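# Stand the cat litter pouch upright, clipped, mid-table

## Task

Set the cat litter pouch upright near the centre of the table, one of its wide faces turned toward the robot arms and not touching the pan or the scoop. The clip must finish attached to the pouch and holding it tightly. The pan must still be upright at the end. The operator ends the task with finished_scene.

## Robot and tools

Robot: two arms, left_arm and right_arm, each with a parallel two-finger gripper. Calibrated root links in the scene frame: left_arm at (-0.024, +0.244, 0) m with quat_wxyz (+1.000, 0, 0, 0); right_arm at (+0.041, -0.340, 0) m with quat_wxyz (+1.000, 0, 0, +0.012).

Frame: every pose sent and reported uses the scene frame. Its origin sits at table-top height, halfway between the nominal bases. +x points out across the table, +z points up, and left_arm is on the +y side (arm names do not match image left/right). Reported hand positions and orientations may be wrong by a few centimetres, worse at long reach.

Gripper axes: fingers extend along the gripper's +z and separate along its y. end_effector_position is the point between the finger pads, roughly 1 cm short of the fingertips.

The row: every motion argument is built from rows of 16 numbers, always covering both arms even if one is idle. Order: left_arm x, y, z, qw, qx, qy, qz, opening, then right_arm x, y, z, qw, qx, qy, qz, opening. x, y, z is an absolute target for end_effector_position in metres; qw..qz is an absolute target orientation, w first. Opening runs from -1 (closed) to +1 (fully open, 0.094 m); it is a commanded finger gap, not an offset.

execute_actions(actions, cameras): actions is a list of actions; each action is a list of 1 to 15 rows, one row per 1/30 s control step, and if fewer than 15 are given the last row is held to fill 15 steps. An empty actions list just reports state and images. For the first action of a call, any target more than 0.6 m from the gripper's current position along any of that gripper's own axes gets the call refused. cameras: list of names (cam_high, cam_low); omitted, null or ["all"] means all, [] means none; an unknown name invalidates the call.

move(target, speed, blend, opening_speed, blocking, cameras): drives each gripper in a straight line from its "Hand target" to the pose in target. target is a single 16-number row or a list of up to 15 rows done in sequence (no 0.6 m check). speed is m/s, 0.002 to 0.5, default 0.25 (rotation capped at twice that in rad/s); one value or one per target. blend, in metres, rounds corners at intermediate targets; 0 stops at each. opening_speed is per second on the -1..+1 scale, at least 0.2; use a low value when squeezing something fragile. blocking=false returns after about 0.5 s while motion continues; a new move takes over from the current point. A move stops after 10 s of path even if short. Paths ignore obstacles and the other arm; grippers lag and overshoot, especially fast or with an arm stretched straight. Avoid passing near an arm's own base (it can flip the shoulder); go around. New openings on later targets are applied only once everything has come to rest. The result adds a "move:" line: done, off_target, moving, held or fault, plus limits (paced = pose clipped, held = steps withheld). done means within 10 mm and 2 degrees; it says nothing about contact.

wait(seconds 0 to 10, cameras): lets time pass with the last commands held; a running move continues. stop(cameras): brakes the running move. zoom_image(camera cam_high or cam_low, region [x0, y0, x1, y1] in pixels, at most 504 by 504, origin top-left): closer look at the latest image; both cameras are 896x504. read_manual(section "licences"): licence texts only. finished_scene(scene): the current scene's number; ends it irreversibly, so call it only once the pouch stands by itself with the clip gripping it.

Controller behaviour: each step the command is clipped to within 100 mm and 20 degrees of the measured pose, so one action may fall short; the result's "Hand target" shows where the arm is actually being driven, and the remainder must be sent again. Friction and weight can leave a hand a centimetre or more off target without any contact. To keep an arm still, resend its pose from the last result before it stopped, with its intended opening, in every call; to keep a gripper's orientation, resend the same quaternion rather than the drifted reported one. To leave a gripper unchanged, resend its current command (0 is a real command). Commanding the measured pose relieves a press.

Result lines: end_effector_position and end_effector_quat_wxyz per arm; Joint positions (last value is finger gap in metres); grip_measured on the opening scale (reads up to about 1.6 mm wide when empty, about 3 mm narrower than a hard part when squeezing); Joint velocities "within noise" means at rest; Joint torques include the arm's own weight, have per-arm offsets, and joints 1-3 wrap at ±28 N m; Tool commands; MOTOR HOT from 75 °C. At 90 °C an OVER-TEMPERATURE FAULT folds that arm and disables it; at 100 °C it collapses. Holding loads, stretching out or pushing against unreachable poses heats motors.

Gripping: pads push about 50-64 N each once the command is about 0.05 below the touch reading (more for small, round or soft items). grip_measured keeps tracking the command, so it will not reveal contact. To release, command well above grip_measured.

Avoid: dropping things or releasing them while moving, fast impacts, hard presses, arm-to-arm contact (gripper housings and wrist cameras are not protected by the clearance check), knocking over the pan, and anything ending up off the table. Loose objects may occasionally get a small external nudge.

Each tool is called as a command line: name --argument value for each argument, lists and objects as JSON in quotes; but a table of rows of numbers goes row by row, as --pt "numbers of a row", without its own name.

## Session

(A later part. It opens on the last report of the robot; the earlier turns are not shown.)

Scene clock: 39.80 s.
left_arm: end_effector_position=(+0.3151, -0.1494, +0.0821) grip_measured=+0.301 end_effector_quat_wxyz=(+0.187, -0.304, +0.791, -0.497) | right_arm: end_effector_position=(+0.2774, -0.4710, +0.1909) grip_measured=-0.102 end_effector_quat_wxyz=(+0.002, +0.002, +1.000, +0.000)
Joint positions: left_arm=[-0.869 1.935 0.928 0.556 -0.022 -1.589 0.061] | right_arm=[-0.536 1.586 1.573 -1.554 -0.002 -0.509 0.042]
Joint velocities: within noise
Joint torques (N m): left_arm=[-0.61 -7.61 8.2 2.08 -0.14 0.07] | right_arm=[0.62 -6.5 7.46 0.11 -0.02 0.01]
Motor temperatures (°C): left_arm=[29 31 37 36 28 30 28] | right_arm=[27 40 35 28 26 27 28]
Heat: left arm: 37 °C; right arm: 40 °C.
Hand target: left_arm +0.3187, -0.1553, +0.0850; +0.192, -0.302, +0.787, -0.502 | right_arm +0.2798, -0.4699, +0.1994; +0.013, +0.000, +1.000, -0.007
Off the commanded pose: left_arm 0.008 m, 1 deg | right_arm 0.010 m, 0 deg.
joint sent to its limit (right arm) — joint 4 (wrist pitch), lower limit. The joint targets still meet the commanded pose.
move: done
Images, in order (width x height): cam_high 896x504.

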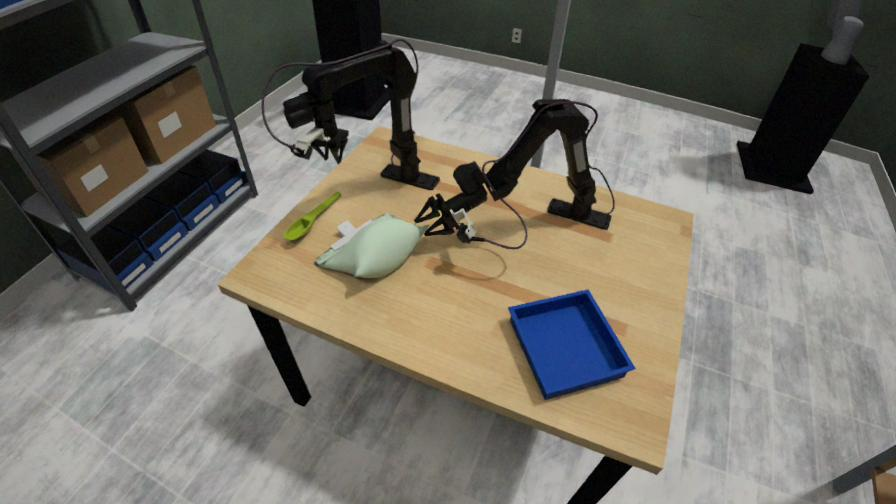

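move --pt "0.326 -0.162 0.078 0.1926 -0.3023 0.7874 -0.5016 0.3 0.28 -0.47 0.2 0 0 1 0 -0.1" --pt "0.326 -0.162 0.078 0.1926 -0.3023 0.7874 -0.5016 -1 0.28 -0.47 0.2 0 0 1 0 -0.1" --speed 0.08 --opening_speed 0.6 --cameras '["cam_high", "cam_low"]'

zoom_image --camera "cam_high" --region '[370, 160, 500, 260]'

Scene clock: 43.47 s.
left_arm: end_effector_position=(+0.3218, -0.1569, +0.0744) grip_measured=-0.978 end_effector_quat_wxyz=(+0.184, -0.310, +0.789, -0.498) | right_arm: end_effector_position=(+0.2773, -0.4709, +0.1909) grip_measured=-0.102 end_effector_quat_wxyz=(+0.002, +0.002, +1.000, +0.000)
Joint positions: left_arm=[-0.869 1.986 0.966 0.568 -0.024 -1.604 0.001] | right_arm=[-0.536 1.586 1.573 -1.555 -0.002 -0.509 0.042]
Joint velocities: within noise
Joint torques (N m): left_arm=[-0.16 -7.91 8.05 2.04 -0.09 0.27] | right_arm=[0.65 -6.97 7.56 0.01 -0.03 0.04]
Motor temperatures (°C): left_arm=[29 32 37 36 28 30 28] | right_arm=[27 40 35 28 26 27 28]
Heat: left arm: 37 °C; right arm: 40 °C.
Hand target: left_arm +0.3258, -0.1618, +0.0780; +0.193, -0.302, +0.787, -0.502 | right_arm +0.2799, -0.4699, +0.1994; +0.014, +0.000, +1.000, -0.007
Off the commanded pose: left_arm 0.008 m, 1 deg | right_arm 0.010 m, 0 deg.
joint sent to its limit (right arm) — joint 4 (wrist pitch), lower limit. The joint targets still meet the commanded pose.
move: done

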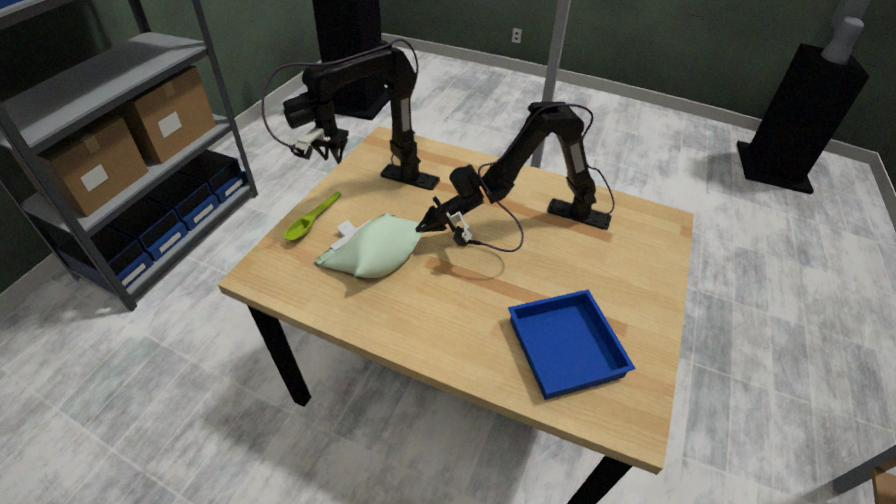

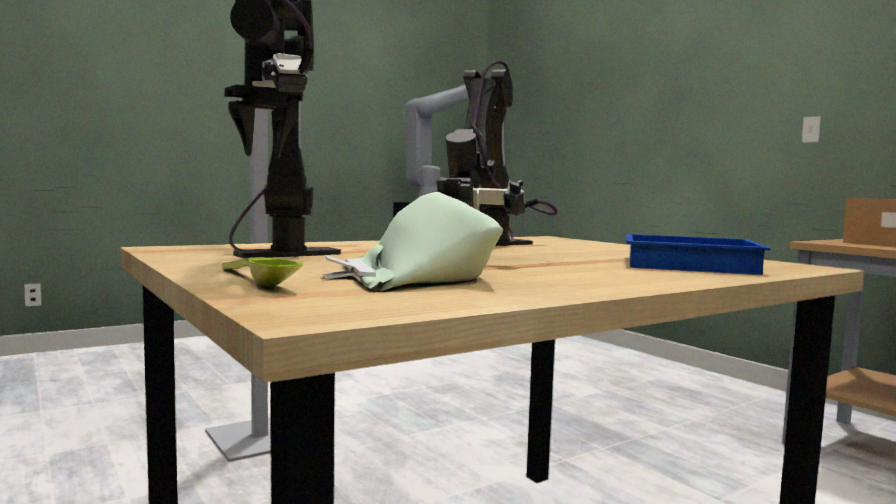

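Scaled by 3.877.

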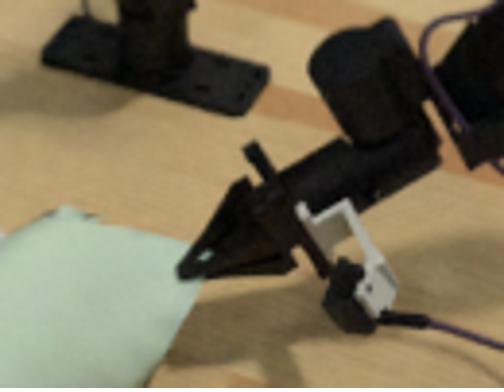

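move --pt "0.40 -0.105 0.078 0.1926 -0.3023 0.7874 -0.5016 -1 0.28 -0.47 0.2 0 0 1 0 -0.1" --pt "0.475 -0.055 0.078 0.1926 -0.3023 0.7874 -0.5016 -1 0.28 -0.47 0.2 0 0 1 0 -0.1" --speed 0.08 --blend '[0.02, 0]' --cameras '["cam_high", "cam_low"]'

zoom_image --camera "cam_high" --region '[290, 160, 520, 320]'

Scene clock: 46.47 s.
left_arm: end_effector_position=(+0.4423, -0.0767, +0.0754) grip_measured=-0.991 end_effector_quat_wxyz=(+0.143, -0.276, +0.799, -0.514) | right_arm: end_effector_position=(+0.2772, -0.4709, +0.1909) grip_measured=-0.102 end_effector_quat_wxyz=(+0.001, +0.002, +1.000, +0.000)
Joint positions: left_arm=[-0.468 2.13 1.22 0.414 0.448 -1.402 0] | right_arm=[-0.536 1.586 1.573 -1.555 -0.002 -0.509 0.042]
Joint velocities: within noise
Joint torques (N m): left_arm=[3 -9.25 9.31 2.01 -0.83 0.13] | right_arm=[0.79 -6.68 7.38 0.11 0.02 0.02]
Motor temperatures (°C): left_arm=[29 33 37 36 28 30 28] | right_arm=[27 40 35 28 26 27 28]
Heat: left arm: 37 °C; right arm: 40 °C.
Hand target: left_arm +0.4721, -0.0531, +0.0791; +0.192, -0.302, +0.788, -0.502 | right_arm +0.2798, -0.4699, +0.1994; +0.013, +0.000, +1.000, -0.007
Off the commanded pose: left_arm 0.039 m, 7 deg | right_arm 0.010 m, 0 deg.
joint sent to its limit (right arm) — joint 4 (wrist pitch), lower limit. The joint targets still meet the commanded pose.
move: off_target (left_arm)

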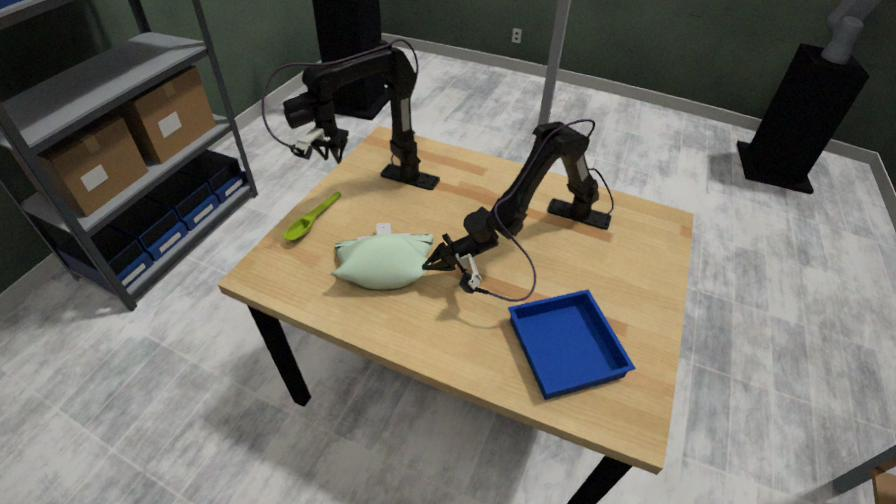

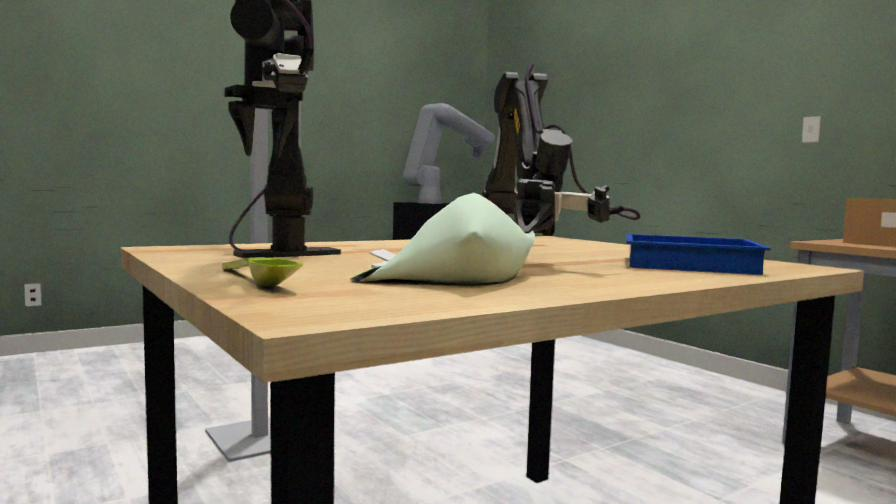

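Scaled by 2.191.

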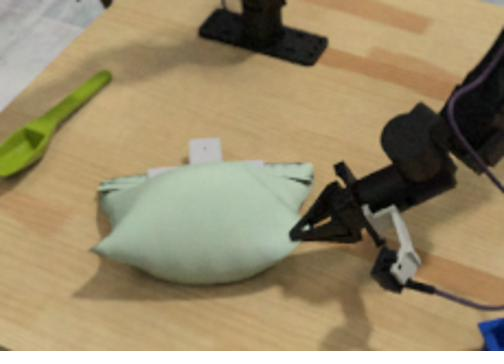

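zoom_image --camera "cam_high" --region '[380, 220, 480, 300]'

Scaled by 5.040.

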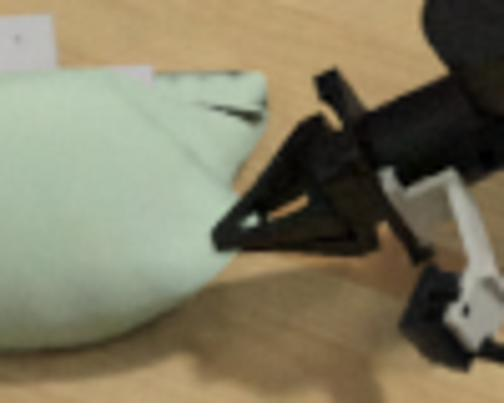

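move --pt "0.565 0.03 0.08 0.1926 -0.3023 0.7874 -0.5016 -1 0.28 -0.47 0.2 0 0 1 0 -0.1" --speed 0.08 --cameras '["cam_high", "cam_low"]'

zoom_image --camera "cam_high" --region '[290, 160, 520, 320]'

Scene clock: 49.57 s.
left_arm: end_effector_position=(+0.5322, +0.0022, +0.0769) grip_measured=-0.991 end_effector_quat_wxyz=(+0.136, -0.281, +0.797, -0.516) | right_arm: end_effector_position=(+0.2772, -0.4709, +0.1909) grip_measured=-0.102 end_effector_quat_wxyz=(+0.001, +0.002, +1.000, +0.000)
Joint positions: left_arm=[-0.232 2.312 1.568 0.171 0.657 -1.276 0] | right_arm=[-0.536 1.586 1.573 -1.555 -0.002 -0.509 0.042]
Joint velocities: within noise
Joint torques (N m): left_arm=[2.99 -10.84 9.92 2.03 -0.75 0.15] | right_arm=[0.7 -6.63 7.66 0.05 -0.04 0.06]
Motor temperatures (°C): left_arm=[29 34 38 36 29 30 28] | right_arm=[27 40 36 28 26 27 28]
Heat: left arm: 38 °C; right arm: 40 °C.
Hand target: left_arm +0.5609, +0.0318, +0.0814; +0.192, -0.303, +0.787, -0.502 | right_arm +0.2799, -0.4700, +0.1994; +0.014, +0.000, +1.000, -0.007
Off the commanded pose: left_arm 0.043 m, 7 deg | right_arm 0.010 m, 0 deg.
joint sent to its limit (right arm) — joint 4 (wrist pitch), lower limit. The joint targets still meet the commanded pose.
move: off_target (left_arm)

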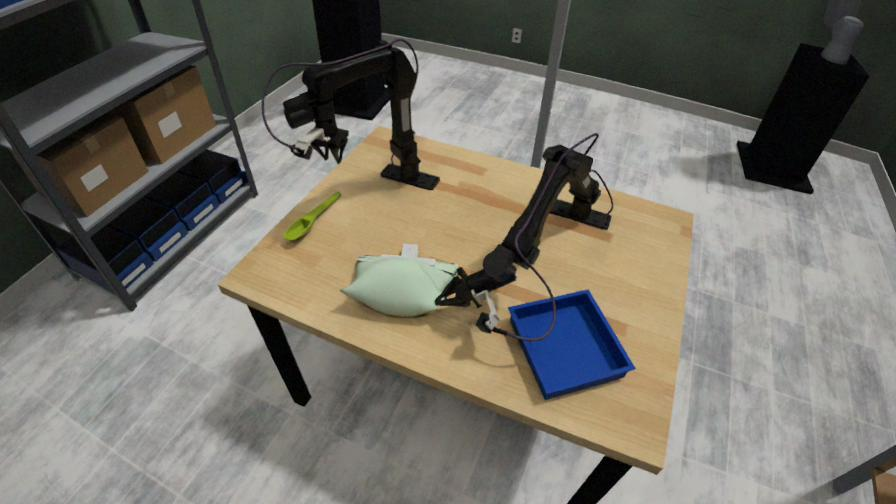

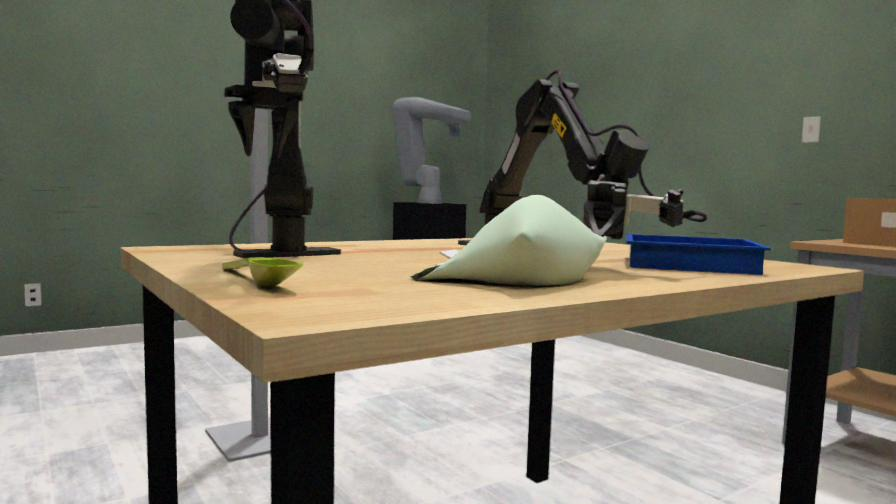

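Scaled by 2.191.

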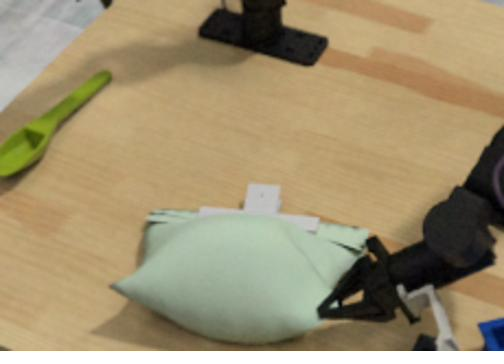

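move --pt "0.534 0.004 0.079 0.15 -0.285 0.795 -0.513 -1 0.28 -0.47 0.2 0 0 1 0 -0.1" --pt "0.534 0.004 0.079 0.15 -0.285 0.795 -0.513 0.2 0.28 -0.47 0.2 0 0 1 0 0.06" --pt "0.486 0.069 0.1155 0.15 -0.285 0.795 -0.513 0.2 0.32 -0.38 0.19 0.3094 -0.4857 0.6929 -0.4413 0.06" --pt "0.40 0.12 0.20 0.1926 -0.3023 0.7874 -0.5016 0.2 0.355 -0.305 0.13 0.4319 -0.678 0.5017 -0.3196 0.06" --pt "0.28 0.14 0.22 0.3525 -0.5534 0.6365 -0.4055 0.06 0.355 -0.305 0.13 0.4319 -0.678 0.5017 -0.3196 0.06" --speed '[0.06, 0.1, 0.12, 0.2, 0.25]' --blend '[0, 0, 0.02, 0.03, 0]' --opening_speed 0.6 --cameras '["cam_high", "cam_low"]'

zoom_image --camera "cam_high" --region '[310, 200, 490, 330]'

zoom_image --camera "cam_low" --region '[380, 170, 640, 310]'

Scene clock: 61.53 s.
left_arm: end_effector_position=(+0.4896, +0.0670, +0.1048) grip_measured=+0.199 end_effector_quat_wxyz=(+0.146, -0.293, +0.795, -0.510) | right_arm: end_effector_position=(+0.3213, -0.3825, +0.1929) grip_measured=+0.058 end_effector_quat_wxyz=(+0.303, -0.484, +0.692, -0.441)
Joint positions: left_arm=[-0.116 2.071 1.304 0.145 0.721 -1.204 0.056] | right_arm=[0.075 0.689 0.51 -0.305 0.411 -1.371 0.05]
Joint velocities: within noise
Joint torques (N m): left_arm=[0.46 -13.11 5.74 1.57 0.32 0.09] | right_arm=[0.38 -0.98 5.72 1.78 0.04 0.04]
Motor temperatures (°C): left_arm=[29 40 37 36 29 30 28] | right_arm=[27 38 35 30 26 27 28]
Heat: left arm: 40 °C; right arm: 38 °C.
Hand target: left_arm +0.4853, +0.0694, +0.1164; +0.151, -0.285, +0.795, -0.513 | right_arm +0.3204, -0.3793, +0.1893; +0.310, -0.486, +0.690, -0.437
Tool commands: left_gripper/opening=+0.2 right_gripper/opening=+0.06
Off the commanded pose: left_arm 0.250 m, 44 deg | right_arm 0.105 m, 37 deg.
move: off_target (left_arm, right_arm; path cut at 10 s); path passed 2 of 5 targets; target 5's new opening was not sent

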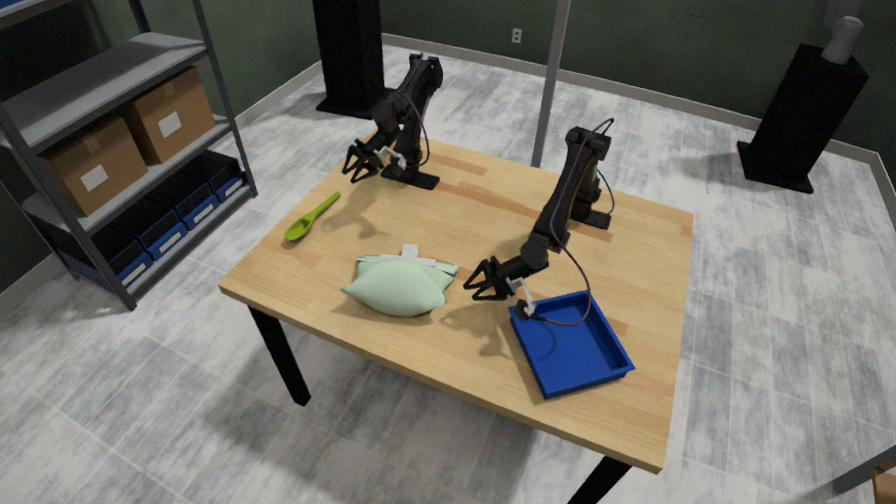

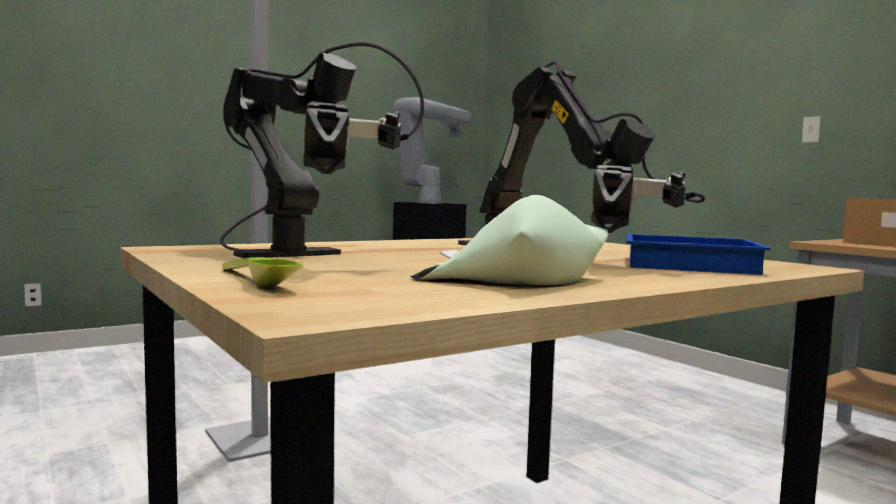

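Scaled by 2.800.

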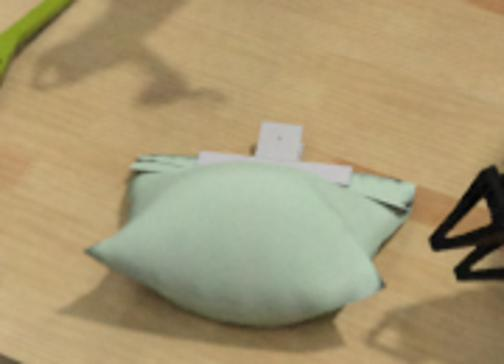

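Scaled by 1.938.

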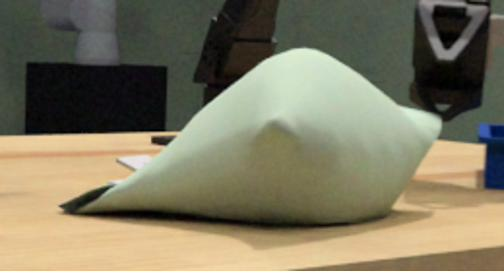

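move --pt "0.40 0.12 0.20 0.1926 -0.3023 0.7874 -0.5016 0.2 0.36 -0.30 0.13 0.4256 -0.668 0.5148 -0.328 0.06" --pt "0.28 0.14 0.22 0.3525 -0.5534 0.6365 -0.4055 0.2 0.415 -0.286 0.075 0.4256 -0.668 0.5148 -0.328 0.06" --speed '[0.2, 0.2]' --blend '[0.03, 0]' --cameras '["cam_high", "cam_low"]'

zoom_image --camera "cam_high" --region '[310, 200, 490, 330]'

Scene clock: 66.20 s.
left_arm: end_effector_position=(+0.2836, +0.1377, +0.2253) grip_measured=+0.199 end_effector_quat_wxyz=(+0.351, -0.552, +0.632, -0.416) | right_arm: end_effector_position=(+0.4103, -0.2894, +0.0723) grip_measured=+0.058 end_effector_quat_wxyz=(-0.420, +0.672, -0.513, +0.330)
Joint positions: left_arm=[-0.515 0.882 0.664 -0.226 -0.331 -1.741 0.056] | right_arm=[0.019 1.494 0.324 0.718 -0.188 -1.675 0.05]
Joint velocities: within noise
Joint torques (N m): left_arm=[-0.51 -1.78 7.09 1.75 -0.22 0.08] | right_arm=[0.88 -3.41 6.34 1.73 -0.11 0.19]
Motor temperatures (°C): left_arm=[29 38 37 36 28 30 28] | right_arm=[27 38 35 31 26 27 28]
Heat: left arm: 38 °C; right arm: 38 °C.
Hand target: left_arm +0.2802, +0.1400, +0.2200; +0.352, -0.553, +0.637, -0.406 | right_arm +0.4148, -0.2861, +0.0750; -0.426, +0.668, -0.515, +0.328
Off the commanded pose: left_arm 0.007 m, 1 deg | right_arm 0.006 m, 1 deg.
move: done

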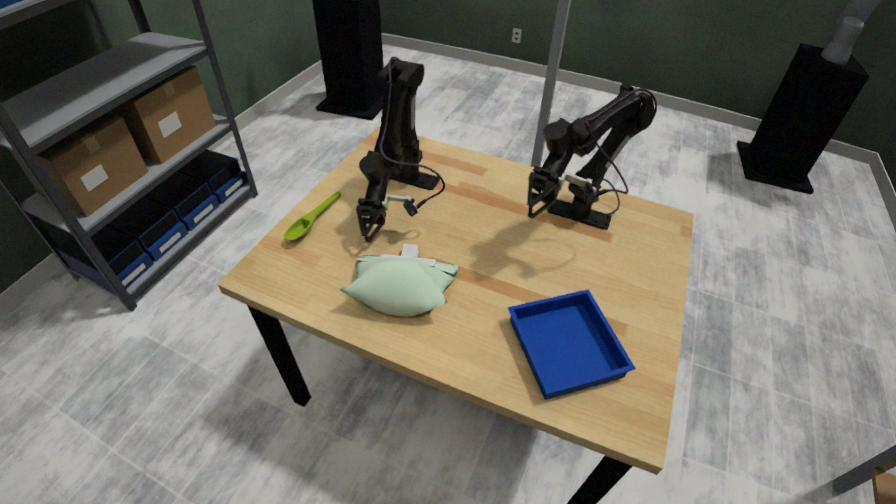

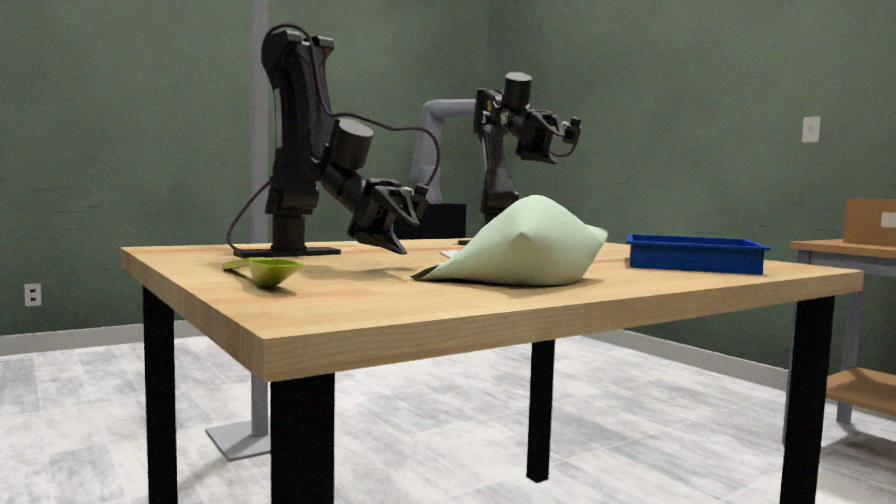

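Scaled by 2.800.

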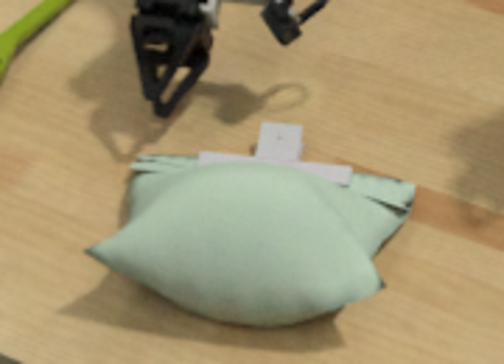

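move --pt "0.28 0.14 0.22 0.3525 -0.5534 0.6365 -0.4055 0.2 0.417 -0.279 0.04 0.4256 -0.668 0.5148 -0.328 0.06" --pt "0.28 0.14 0.22 0.3525 -0.5534 0.6365 -0.4055 0.2 0.417 -0.279 0.022 0.4256 -0.668 0.5148 -0.328 0.06" --speed '[0.08, 0.04]' --blend '[0.005, 0]' --cameras '["cam_high", "cam_low"]'

zoom_image --camera "cam_high" --region '[330, 210, 470, 310]'

zoom_image --camera "cam_low" --region '[330, 190, 530, 310]'

Scene clock: 68.60 s.
left_arm: end_effector_position=(+0.2836, +0.1378, +0.2252) grip_measured=+0.199 end_effector_quat_wxyz=(+0.352, -0.552, +0.631, -0.416) | right_arm: end_effector_position=(+0.4256, -0.2810, +0.0374) grip_measured=+0.058 end_effector_quat_wxyz=(-0.437, +0.661, -0.501, +0.348)
Joint positions: left_arm=[-0.515 0.882 0.664 -0.226 -0.331 -1.741 0.056] | right_arm=[0.051 1.836 0.312 1.132 -0.163 -1.662 0.05]
Joint velocities: within noise
Joint torques (N m): left_arm=[-0.32 -1.51 7.13 1.78 -0.26 0.04] | right_arm=[0.61 -4.53 2 1.58 -0.06 0.17]
Motor temperatures (°C): left_arm=[29 37 37 36 28 30 28] | right_arm=[27 37 35 32 26 27 28]
Heat: left arm: 37 °C; right arm: 37 °C.
Hand target: left_arm +0.2802, +0.1400, +0.2200; +0.353, -0.553, +0.636, -0.406 | right_arm +0.4166, -0.2792, +0.0224; -0.425, +0.668, -0.515, +0.328
Off the commanded pose: left_arm 0.007 m, 1 deg | right_arm 0.018 m, 3 deg.
move: off_target (right_arm)

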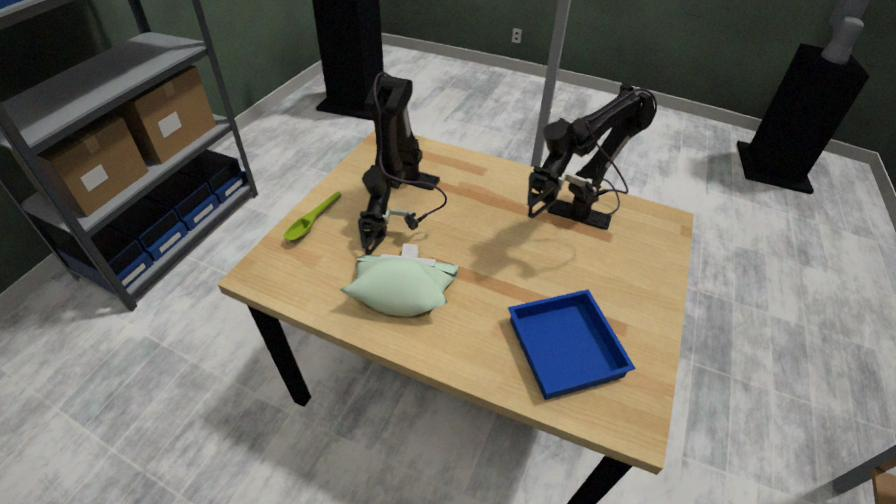

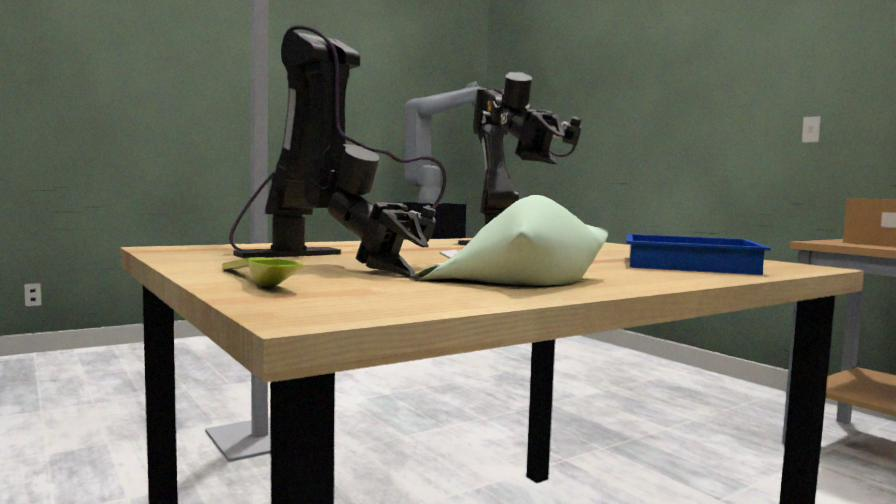

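Scaled by 3.600.

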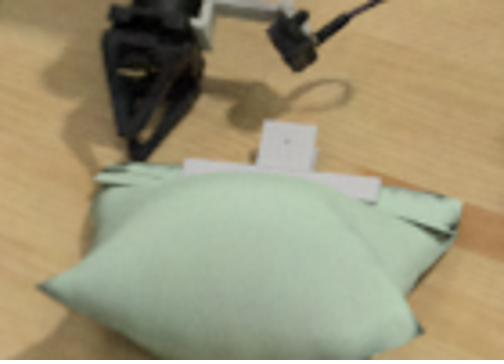

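Scaled by 2.520.

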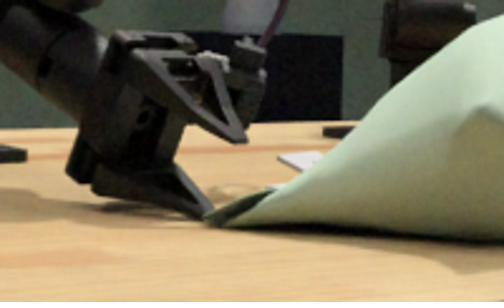

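move --pt "0.28 0.14 0.22 0.3525 -0.5534 0.6365 -0.4055 0.2 0.406 -0.284 0.014 0.4256 -0.668 0.5148 -0.328 0.06" --speed 0.04 --cameras '["cam_low"]'

zoom_image --camera "cam_low" --region '[330, 190, 530, 310]'

Scene clock: 69.77 s.
left_arm: end_effector_position=(+0.2836, +0.1378, +0.2251) grip_measured=+0.199 end_effector_quat_wxyz=(+0.352, -0.552, +0.631, -0.416) | right_arm: end_effector_position=(+0.4173, -0.2816, +0.0369) grip_measured=+0.058 end_effector_quat_wxyz=(-0.445, +0.656, -0.495, +0.357)
Joint positions: left_arm=[-0.515 0.882 0.664 -0.227 -0.331 -1.741 0.056] | right_arm=[0.051 1.87 0.265 1.244 -0.163 -1.662 0.05]
Joint velocities: within noise
Joint torques (N m): left_arm=[-0.42 -1.68 6.98 1.72 -0.24 0.05] | right_arm=[-0.88 -3.95 1.51 1.38 -0.19 0.07]
Motor temperatures (°C): left_arm=[29 36 37 36 28 30 28] | right_arm=[27 37 35 32 26 27 28]
Heat: left arm: 37 °C; right arm: 37 °C.
Hand target: left_arm +0.2802, +0.1400, +0.2200; +0.352, -0.553, +0.637, -0.405 | right_arm +0.4052, -0.2839, +0.0150; -0.426, +0.668, -0.515, +0.328
Off the commanded pose: left_arm 0.007 m, 1 deg | right_arm 0.026 m, 5 deg.
move: off_target (right_arm)
Images, in order (width x height): cam_low 896x504.

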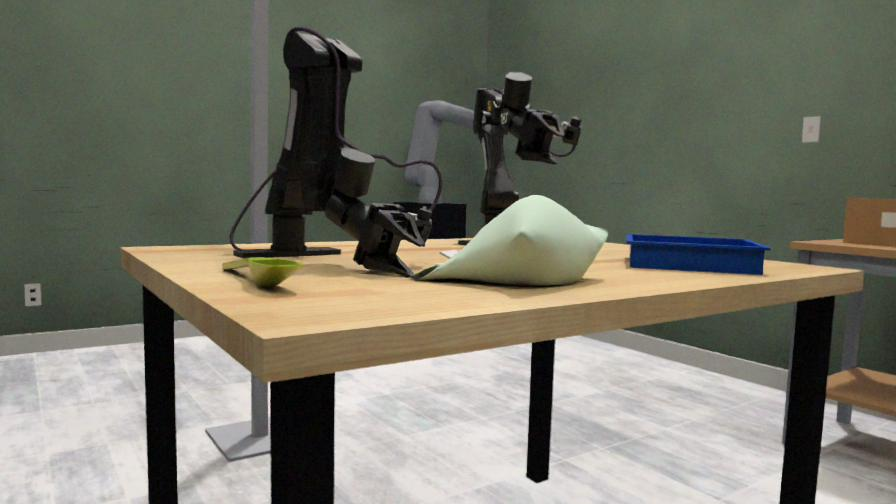

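Scaled by 2.520.

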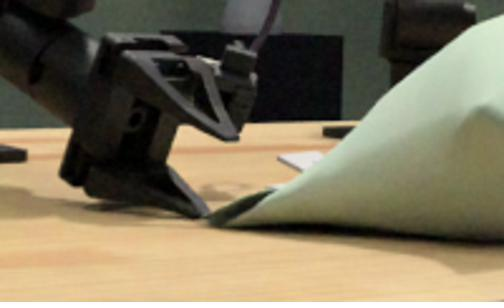

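move --pt "0.28 0.14 0.22 0.3525 -0.5534 0.6365 -0.4055 0.2 0.404 -0.284 0.027 0.4256 -0.668 0.5148 -0.328 0.06" --speed 0.04 --cameras '["cam_high"]'

zoom_image --camera "cam_high" --region '[340, 220, 430, 290]'

Scene clock: 71.03 s.
left_arm: end_effector_position=(+0.2836, +0.1378, +0.2251) grip_measured=+0.199 end_effector_quat_wxyz=(+0.352, -0.552, +0.631, -0.416) | right_arm: end_effector_position=(+0.4119, -0.2820, +0.0371) grip_measured=+0.058 end_effector_quat_wxyz=(-0.436, +0.662, -0.501, +0.347)
Joint positions: left_arm=[-0.515 0.882 0.664 -0.227 -0.331 -1.741 0.056] | right_arm=[0.051 1.808 0.257 1.159 -0.163 -1.662 0.05]
Joint velocities: within noise
Joint torques (N m): left_arm=[-0.49 -1.48 7.08 1.76 -0.22 0] | right_arm=[-1.09 -6.52 2.03 1.27 -0.24 0.09]
Motor temperatures (°C): left_arm=[29 36 37 36 28 30 28] | right_arm=[27 37 34 32 26 27 28]
Heat: left arm: 37 °C; right arm: 37 °C.
Hand target: left_arm +0.2802, +0.1400, +0.2200; +0.352, -0.553, +0.637, -0.406 | right_arm +0.4039, -0.2839, +0.0272; -0.426, +0.667, -0.515, +0.329
Off the commanded pose: left_arm 0.007 m, 1 deg | right_arm 0.013 m, 3 deg.
move: off_target (right_arm)
Images, in order (width x height): cam_high 896x504.

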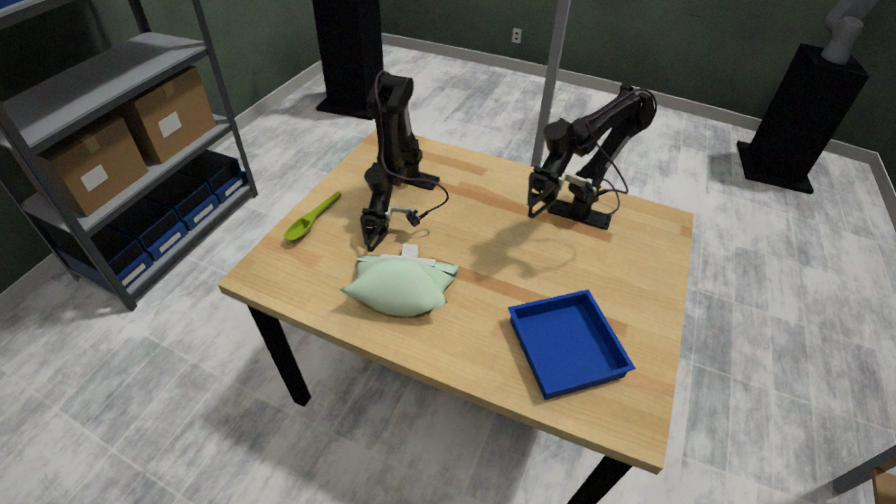

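Scaled by 5.600.

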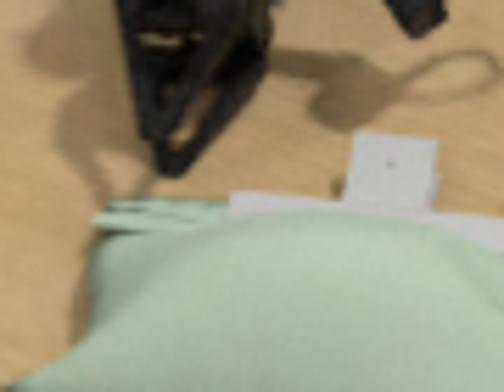

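move --pt "0.28 0.14 0.22 0.3525 -0.5534 0.6365 -0.4055 0.2 0.446 -0.273 0.026 0.4256 -0.668 0.5148 -0.328 0.06" --speed 0.05 --cameras '["cam_high", "cam_low"]'

zoom_image --camera "cam_high" --region '[340, 220, 430, 290]'

zoom_image --camera "cam_low" --region '[360, 210, 480, 300]'

Scene clock: 72.53 s.
left_arm: end_effector_position=(+0.2836, +0.1378, +0.2251) grip_measured=+0.199 end_effector_quat_wxyz=(+0.352, -0.552, +0.631, -0.416) | right_arm: end_effector_position=(+0.4459, -0.2759, +0.0379) grip_measured=+0.058 end_effector_quat_wxyz=(-0.435, +0.662, -0.503, +0.346)
Joint positions: left_arm=[-0.515 0.882 0.664 -0.227 -0.331 -1.741 0.056] | right_arm=[0.065 1.869 0.398 1.074 -0.149 -1.655 0.05]
Joint velocities: within noise
Joint torques (N m): left_arm=[-0.49 -1.54 6.87 1.75 -0.23 -0.01] | right_arm=[0.8 -4.77 5.03 1.39 -0.05 0.13]
Motor temperatures (°C): left_arm=[29 35 37 36 28 30 28] | right_arm=[27 37 34 32 26 27 28]
Heat: left arm: 37 °C; right arm: 37 °C.
Hand target: left_arm +0.2802, +0.1400, +0.2200; +0.353, -0.553, +0.637, -0.406 | right_arm +0.4455, -0.2731, +0.0264; -0.426, +0.668, -0.514, +0.329
Off the commanded pose: left_arm 0.007 m, 1 deg | right_arm 0.012 m, 3 deg.
move: off_target (right_arm)

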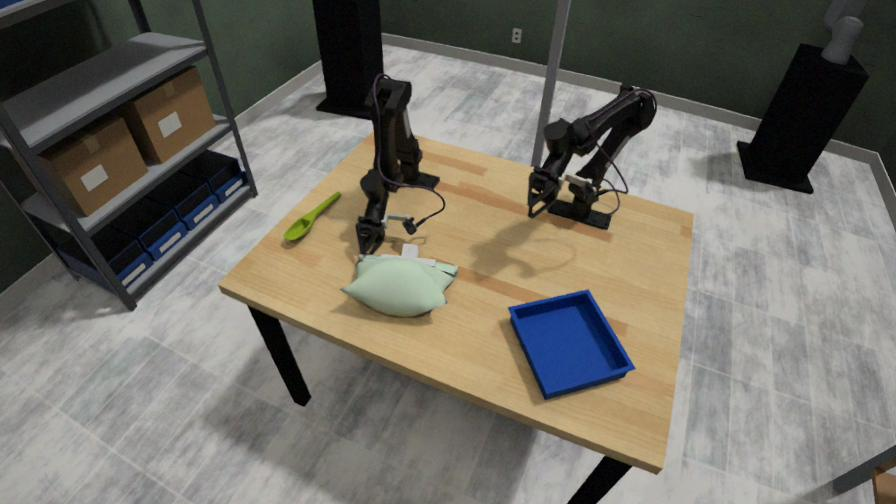

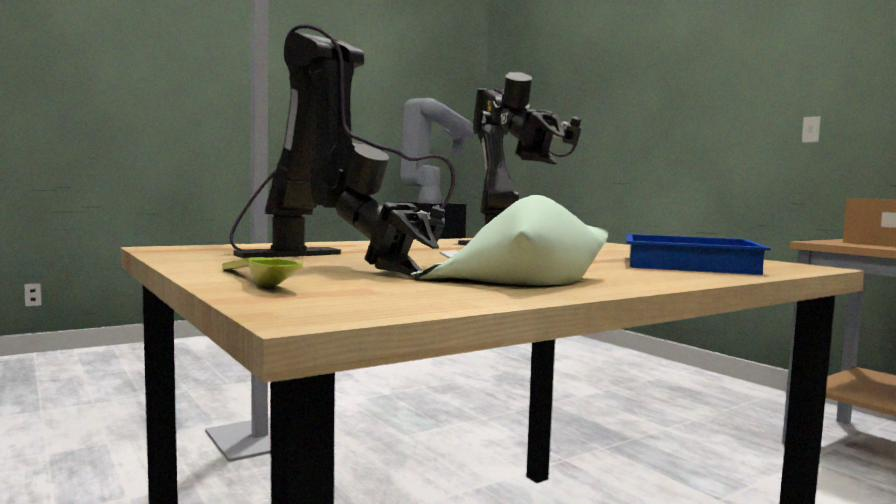

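Scaled by 5.600.

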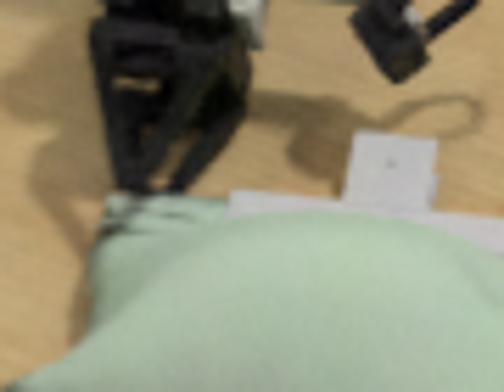

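Scaled by 4.200.

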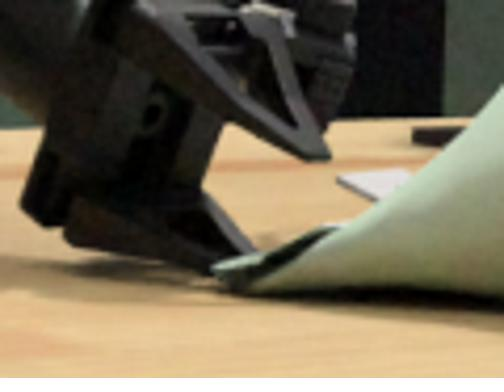

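move --pt "0.28 0.14 0.22 0.3525 -0.5534 0.6365 -0.4055 0.2 0.446 -0.273 0.032 0.4256 -0.668 0.5148 -0.328 -1" --speed 0.05 --opening_speed 0.5 --cameras '["cam_high", "cam_low"]'

zoom_image --camera "cam_high" --region '[340, 220, 430, 290]'

zoom_image --camera "cam_low" --region '[360, 210, 480, 300]'

Scene clock: 75.10 s.
left_arm: end_effector_position=(+0.2836, +0.1378, +0.2251) grip_measured=+0.199 end_effector_quat_wxyz=(+0.351, -0.552, +0.632, -0.416) | right_arm: end_effector_position=(+0.4402, -0.2781, +0.0231) grip_measured=-0.985 end_effector_quat_wxyz=(-0.414, +0.673, -0.518, +0.328)
Joint positions: left_arm=[-0.515 0.882 0.664 -0.227 -0.331 -1.741 0.056] | right_arm=[0.065 1.869 0.402 1.003 -0.14 -1.654 0.001]
Joint velocities: within noise
Joint torques (N m): left_arm=[-0.46 -1.43 7.16 1.75 -0.21 0.02] | right_arm=[0.73 -7.27 4.94 1.67 -0.13 0.17]
Motor temperatures (°C): left_arm=[29 34 37 37 28 30 28] | right_arm=[27 37 34 33 26 27 28]
Heat: left arm: 37 °C; right arm: 37 °C.
Hand target: left_arm +0.2802, +0.1400, +0.2200; +0.352, -0.553, +0.637, -0.405 | right_arm +0.4458, -0.2730, +0.0321; -0.426, +0.668, -0.515, +0.328
Off the commanded pose: left_arm 0.007 m, 1 deg | right_arm 0.012 m, 2 deg.
move: off_target (right_arm)

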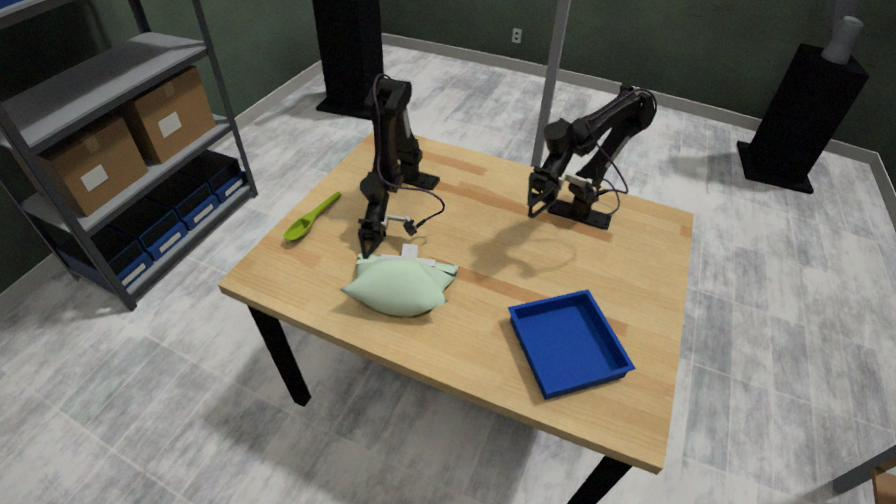

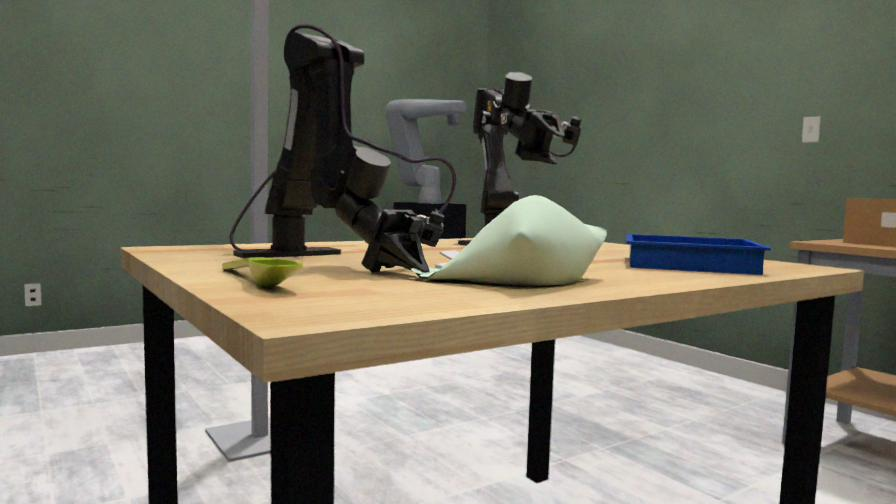

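Scaled by 5.600.

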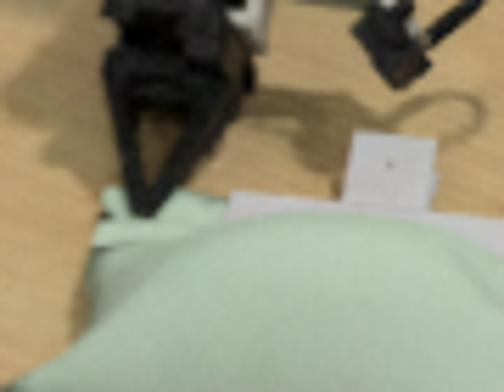

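Scaled by 4.200.

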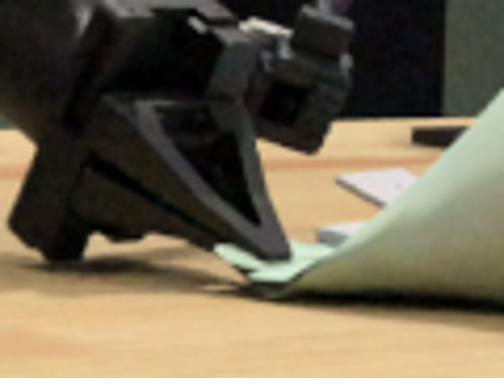

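zoom_image --camera "cam_low" --region '[400, 240, 460, 290]'

zoom_image --camera "cam_high" --region '[345, 240, 395, 275]'

Scaled by 8.400.

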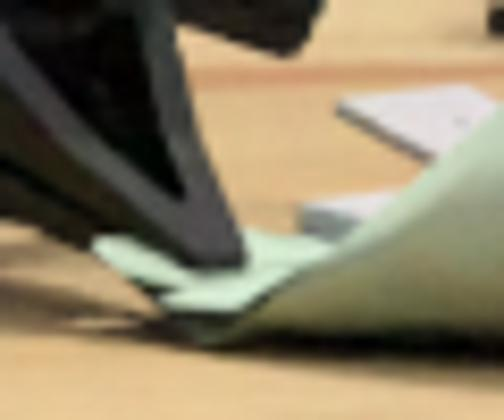

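Scaled by 10.080.

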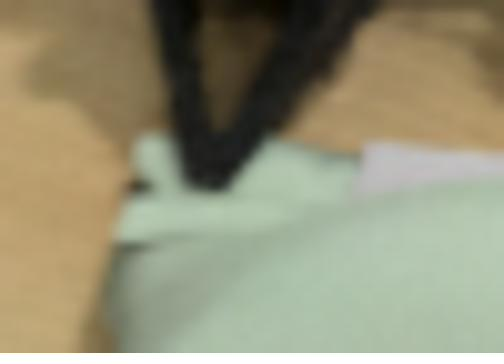

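move --pt "0.28 0.14 0.22 0.3525 -0.5534 0.6365 -0.4055 0.2 0.41 -0.279 0.042 0.4021 -0.6312 0.5592 -0.3562 -1" --pt "0.28 0.14 0.22 0.3525 -0.5534 0.6365 -0.4055 0.2 0.365 -0.283 0.042 0.3799 -0.5964 0.5964 -0.3799 -1" --speed 0.07 --blend '[0.01, 0]' --cameras '["cam_high", "cam_low"]'

zoom_image --camera "cam_high" --region '[310, 190, 490, 320]'

Scene clock: 78.17 s.
left_arm: end_effector_position=(+0.2836, +0.1378, +0.2251) grip_measured=+0.199 end_effector_quat_wxyz=(+0.351, -0.552, +0.632, -0.416) | right_arm: end_effector_position=(+0.3678, -0.2771, +0.0378) grip_measured=-0.986 end_effector_quat_wxyz=(-0.380, +0.611, -0.587, +0.371)
Joint positions: left_arm=[-0.515 0.882 0.664 -0.227 -0.331 -1.741 0.056] | right_arm=[0.301 1.581 0.138 0.975 0.262 -1.447 0.001]
Joint velocities: within noise
Joint torques (N m): left_arm=[-0.42 -1.62 7.09 1.75 -0.25 0.01] | right_arm=[0.17 -5.56 2.63 1.72 0.38 0.18]
Motor temperatures (°C): left_arm=[29 34 37 37 28 30 28] | right_arm=[27 38 34 33 26 27 28]
Heat: left arm: 37 °C; right arm: 38 °C.
Hand target: left_arm +0.2802, +0.1400, +0.2200; +0.352, -0.553, +0.637, -0.405 | right_arm +0.3652, -0.2830, +0.0418; -0.380, +0.596, -0.596, +0.380
Off the commanded pose: left_arm 0.007 m, 1 deg | right_arm 0.008 m, 2 deg.
move: done

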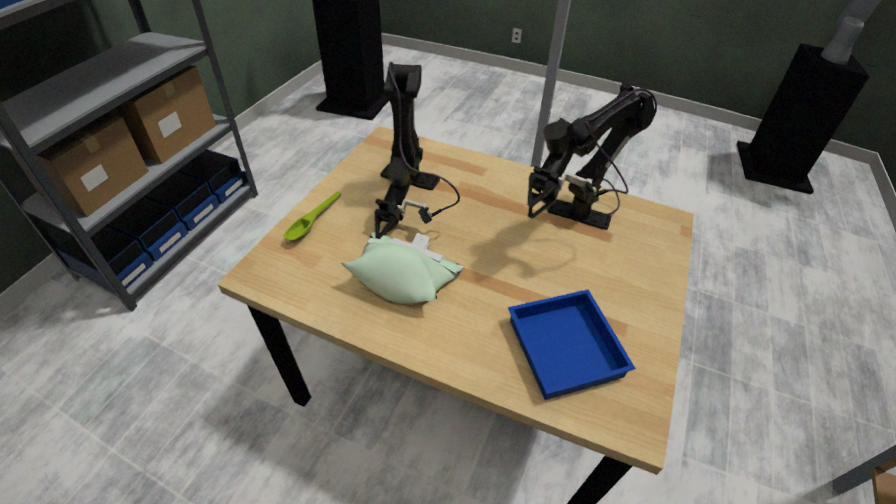

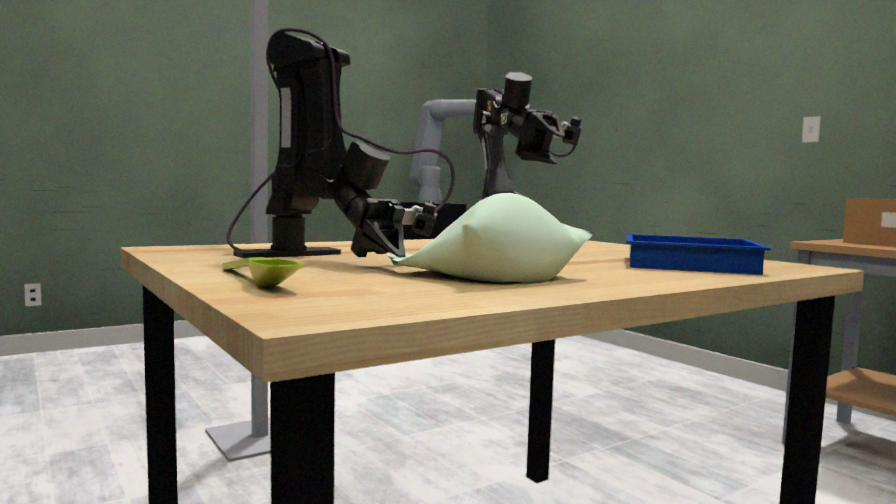

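Scaled by 2.800.

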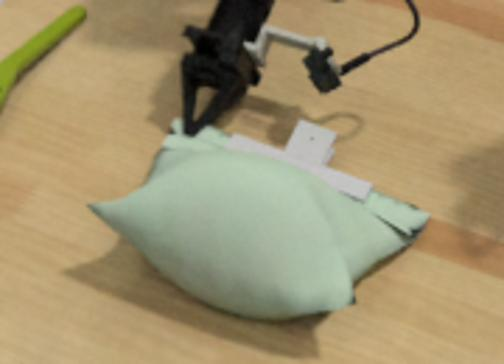

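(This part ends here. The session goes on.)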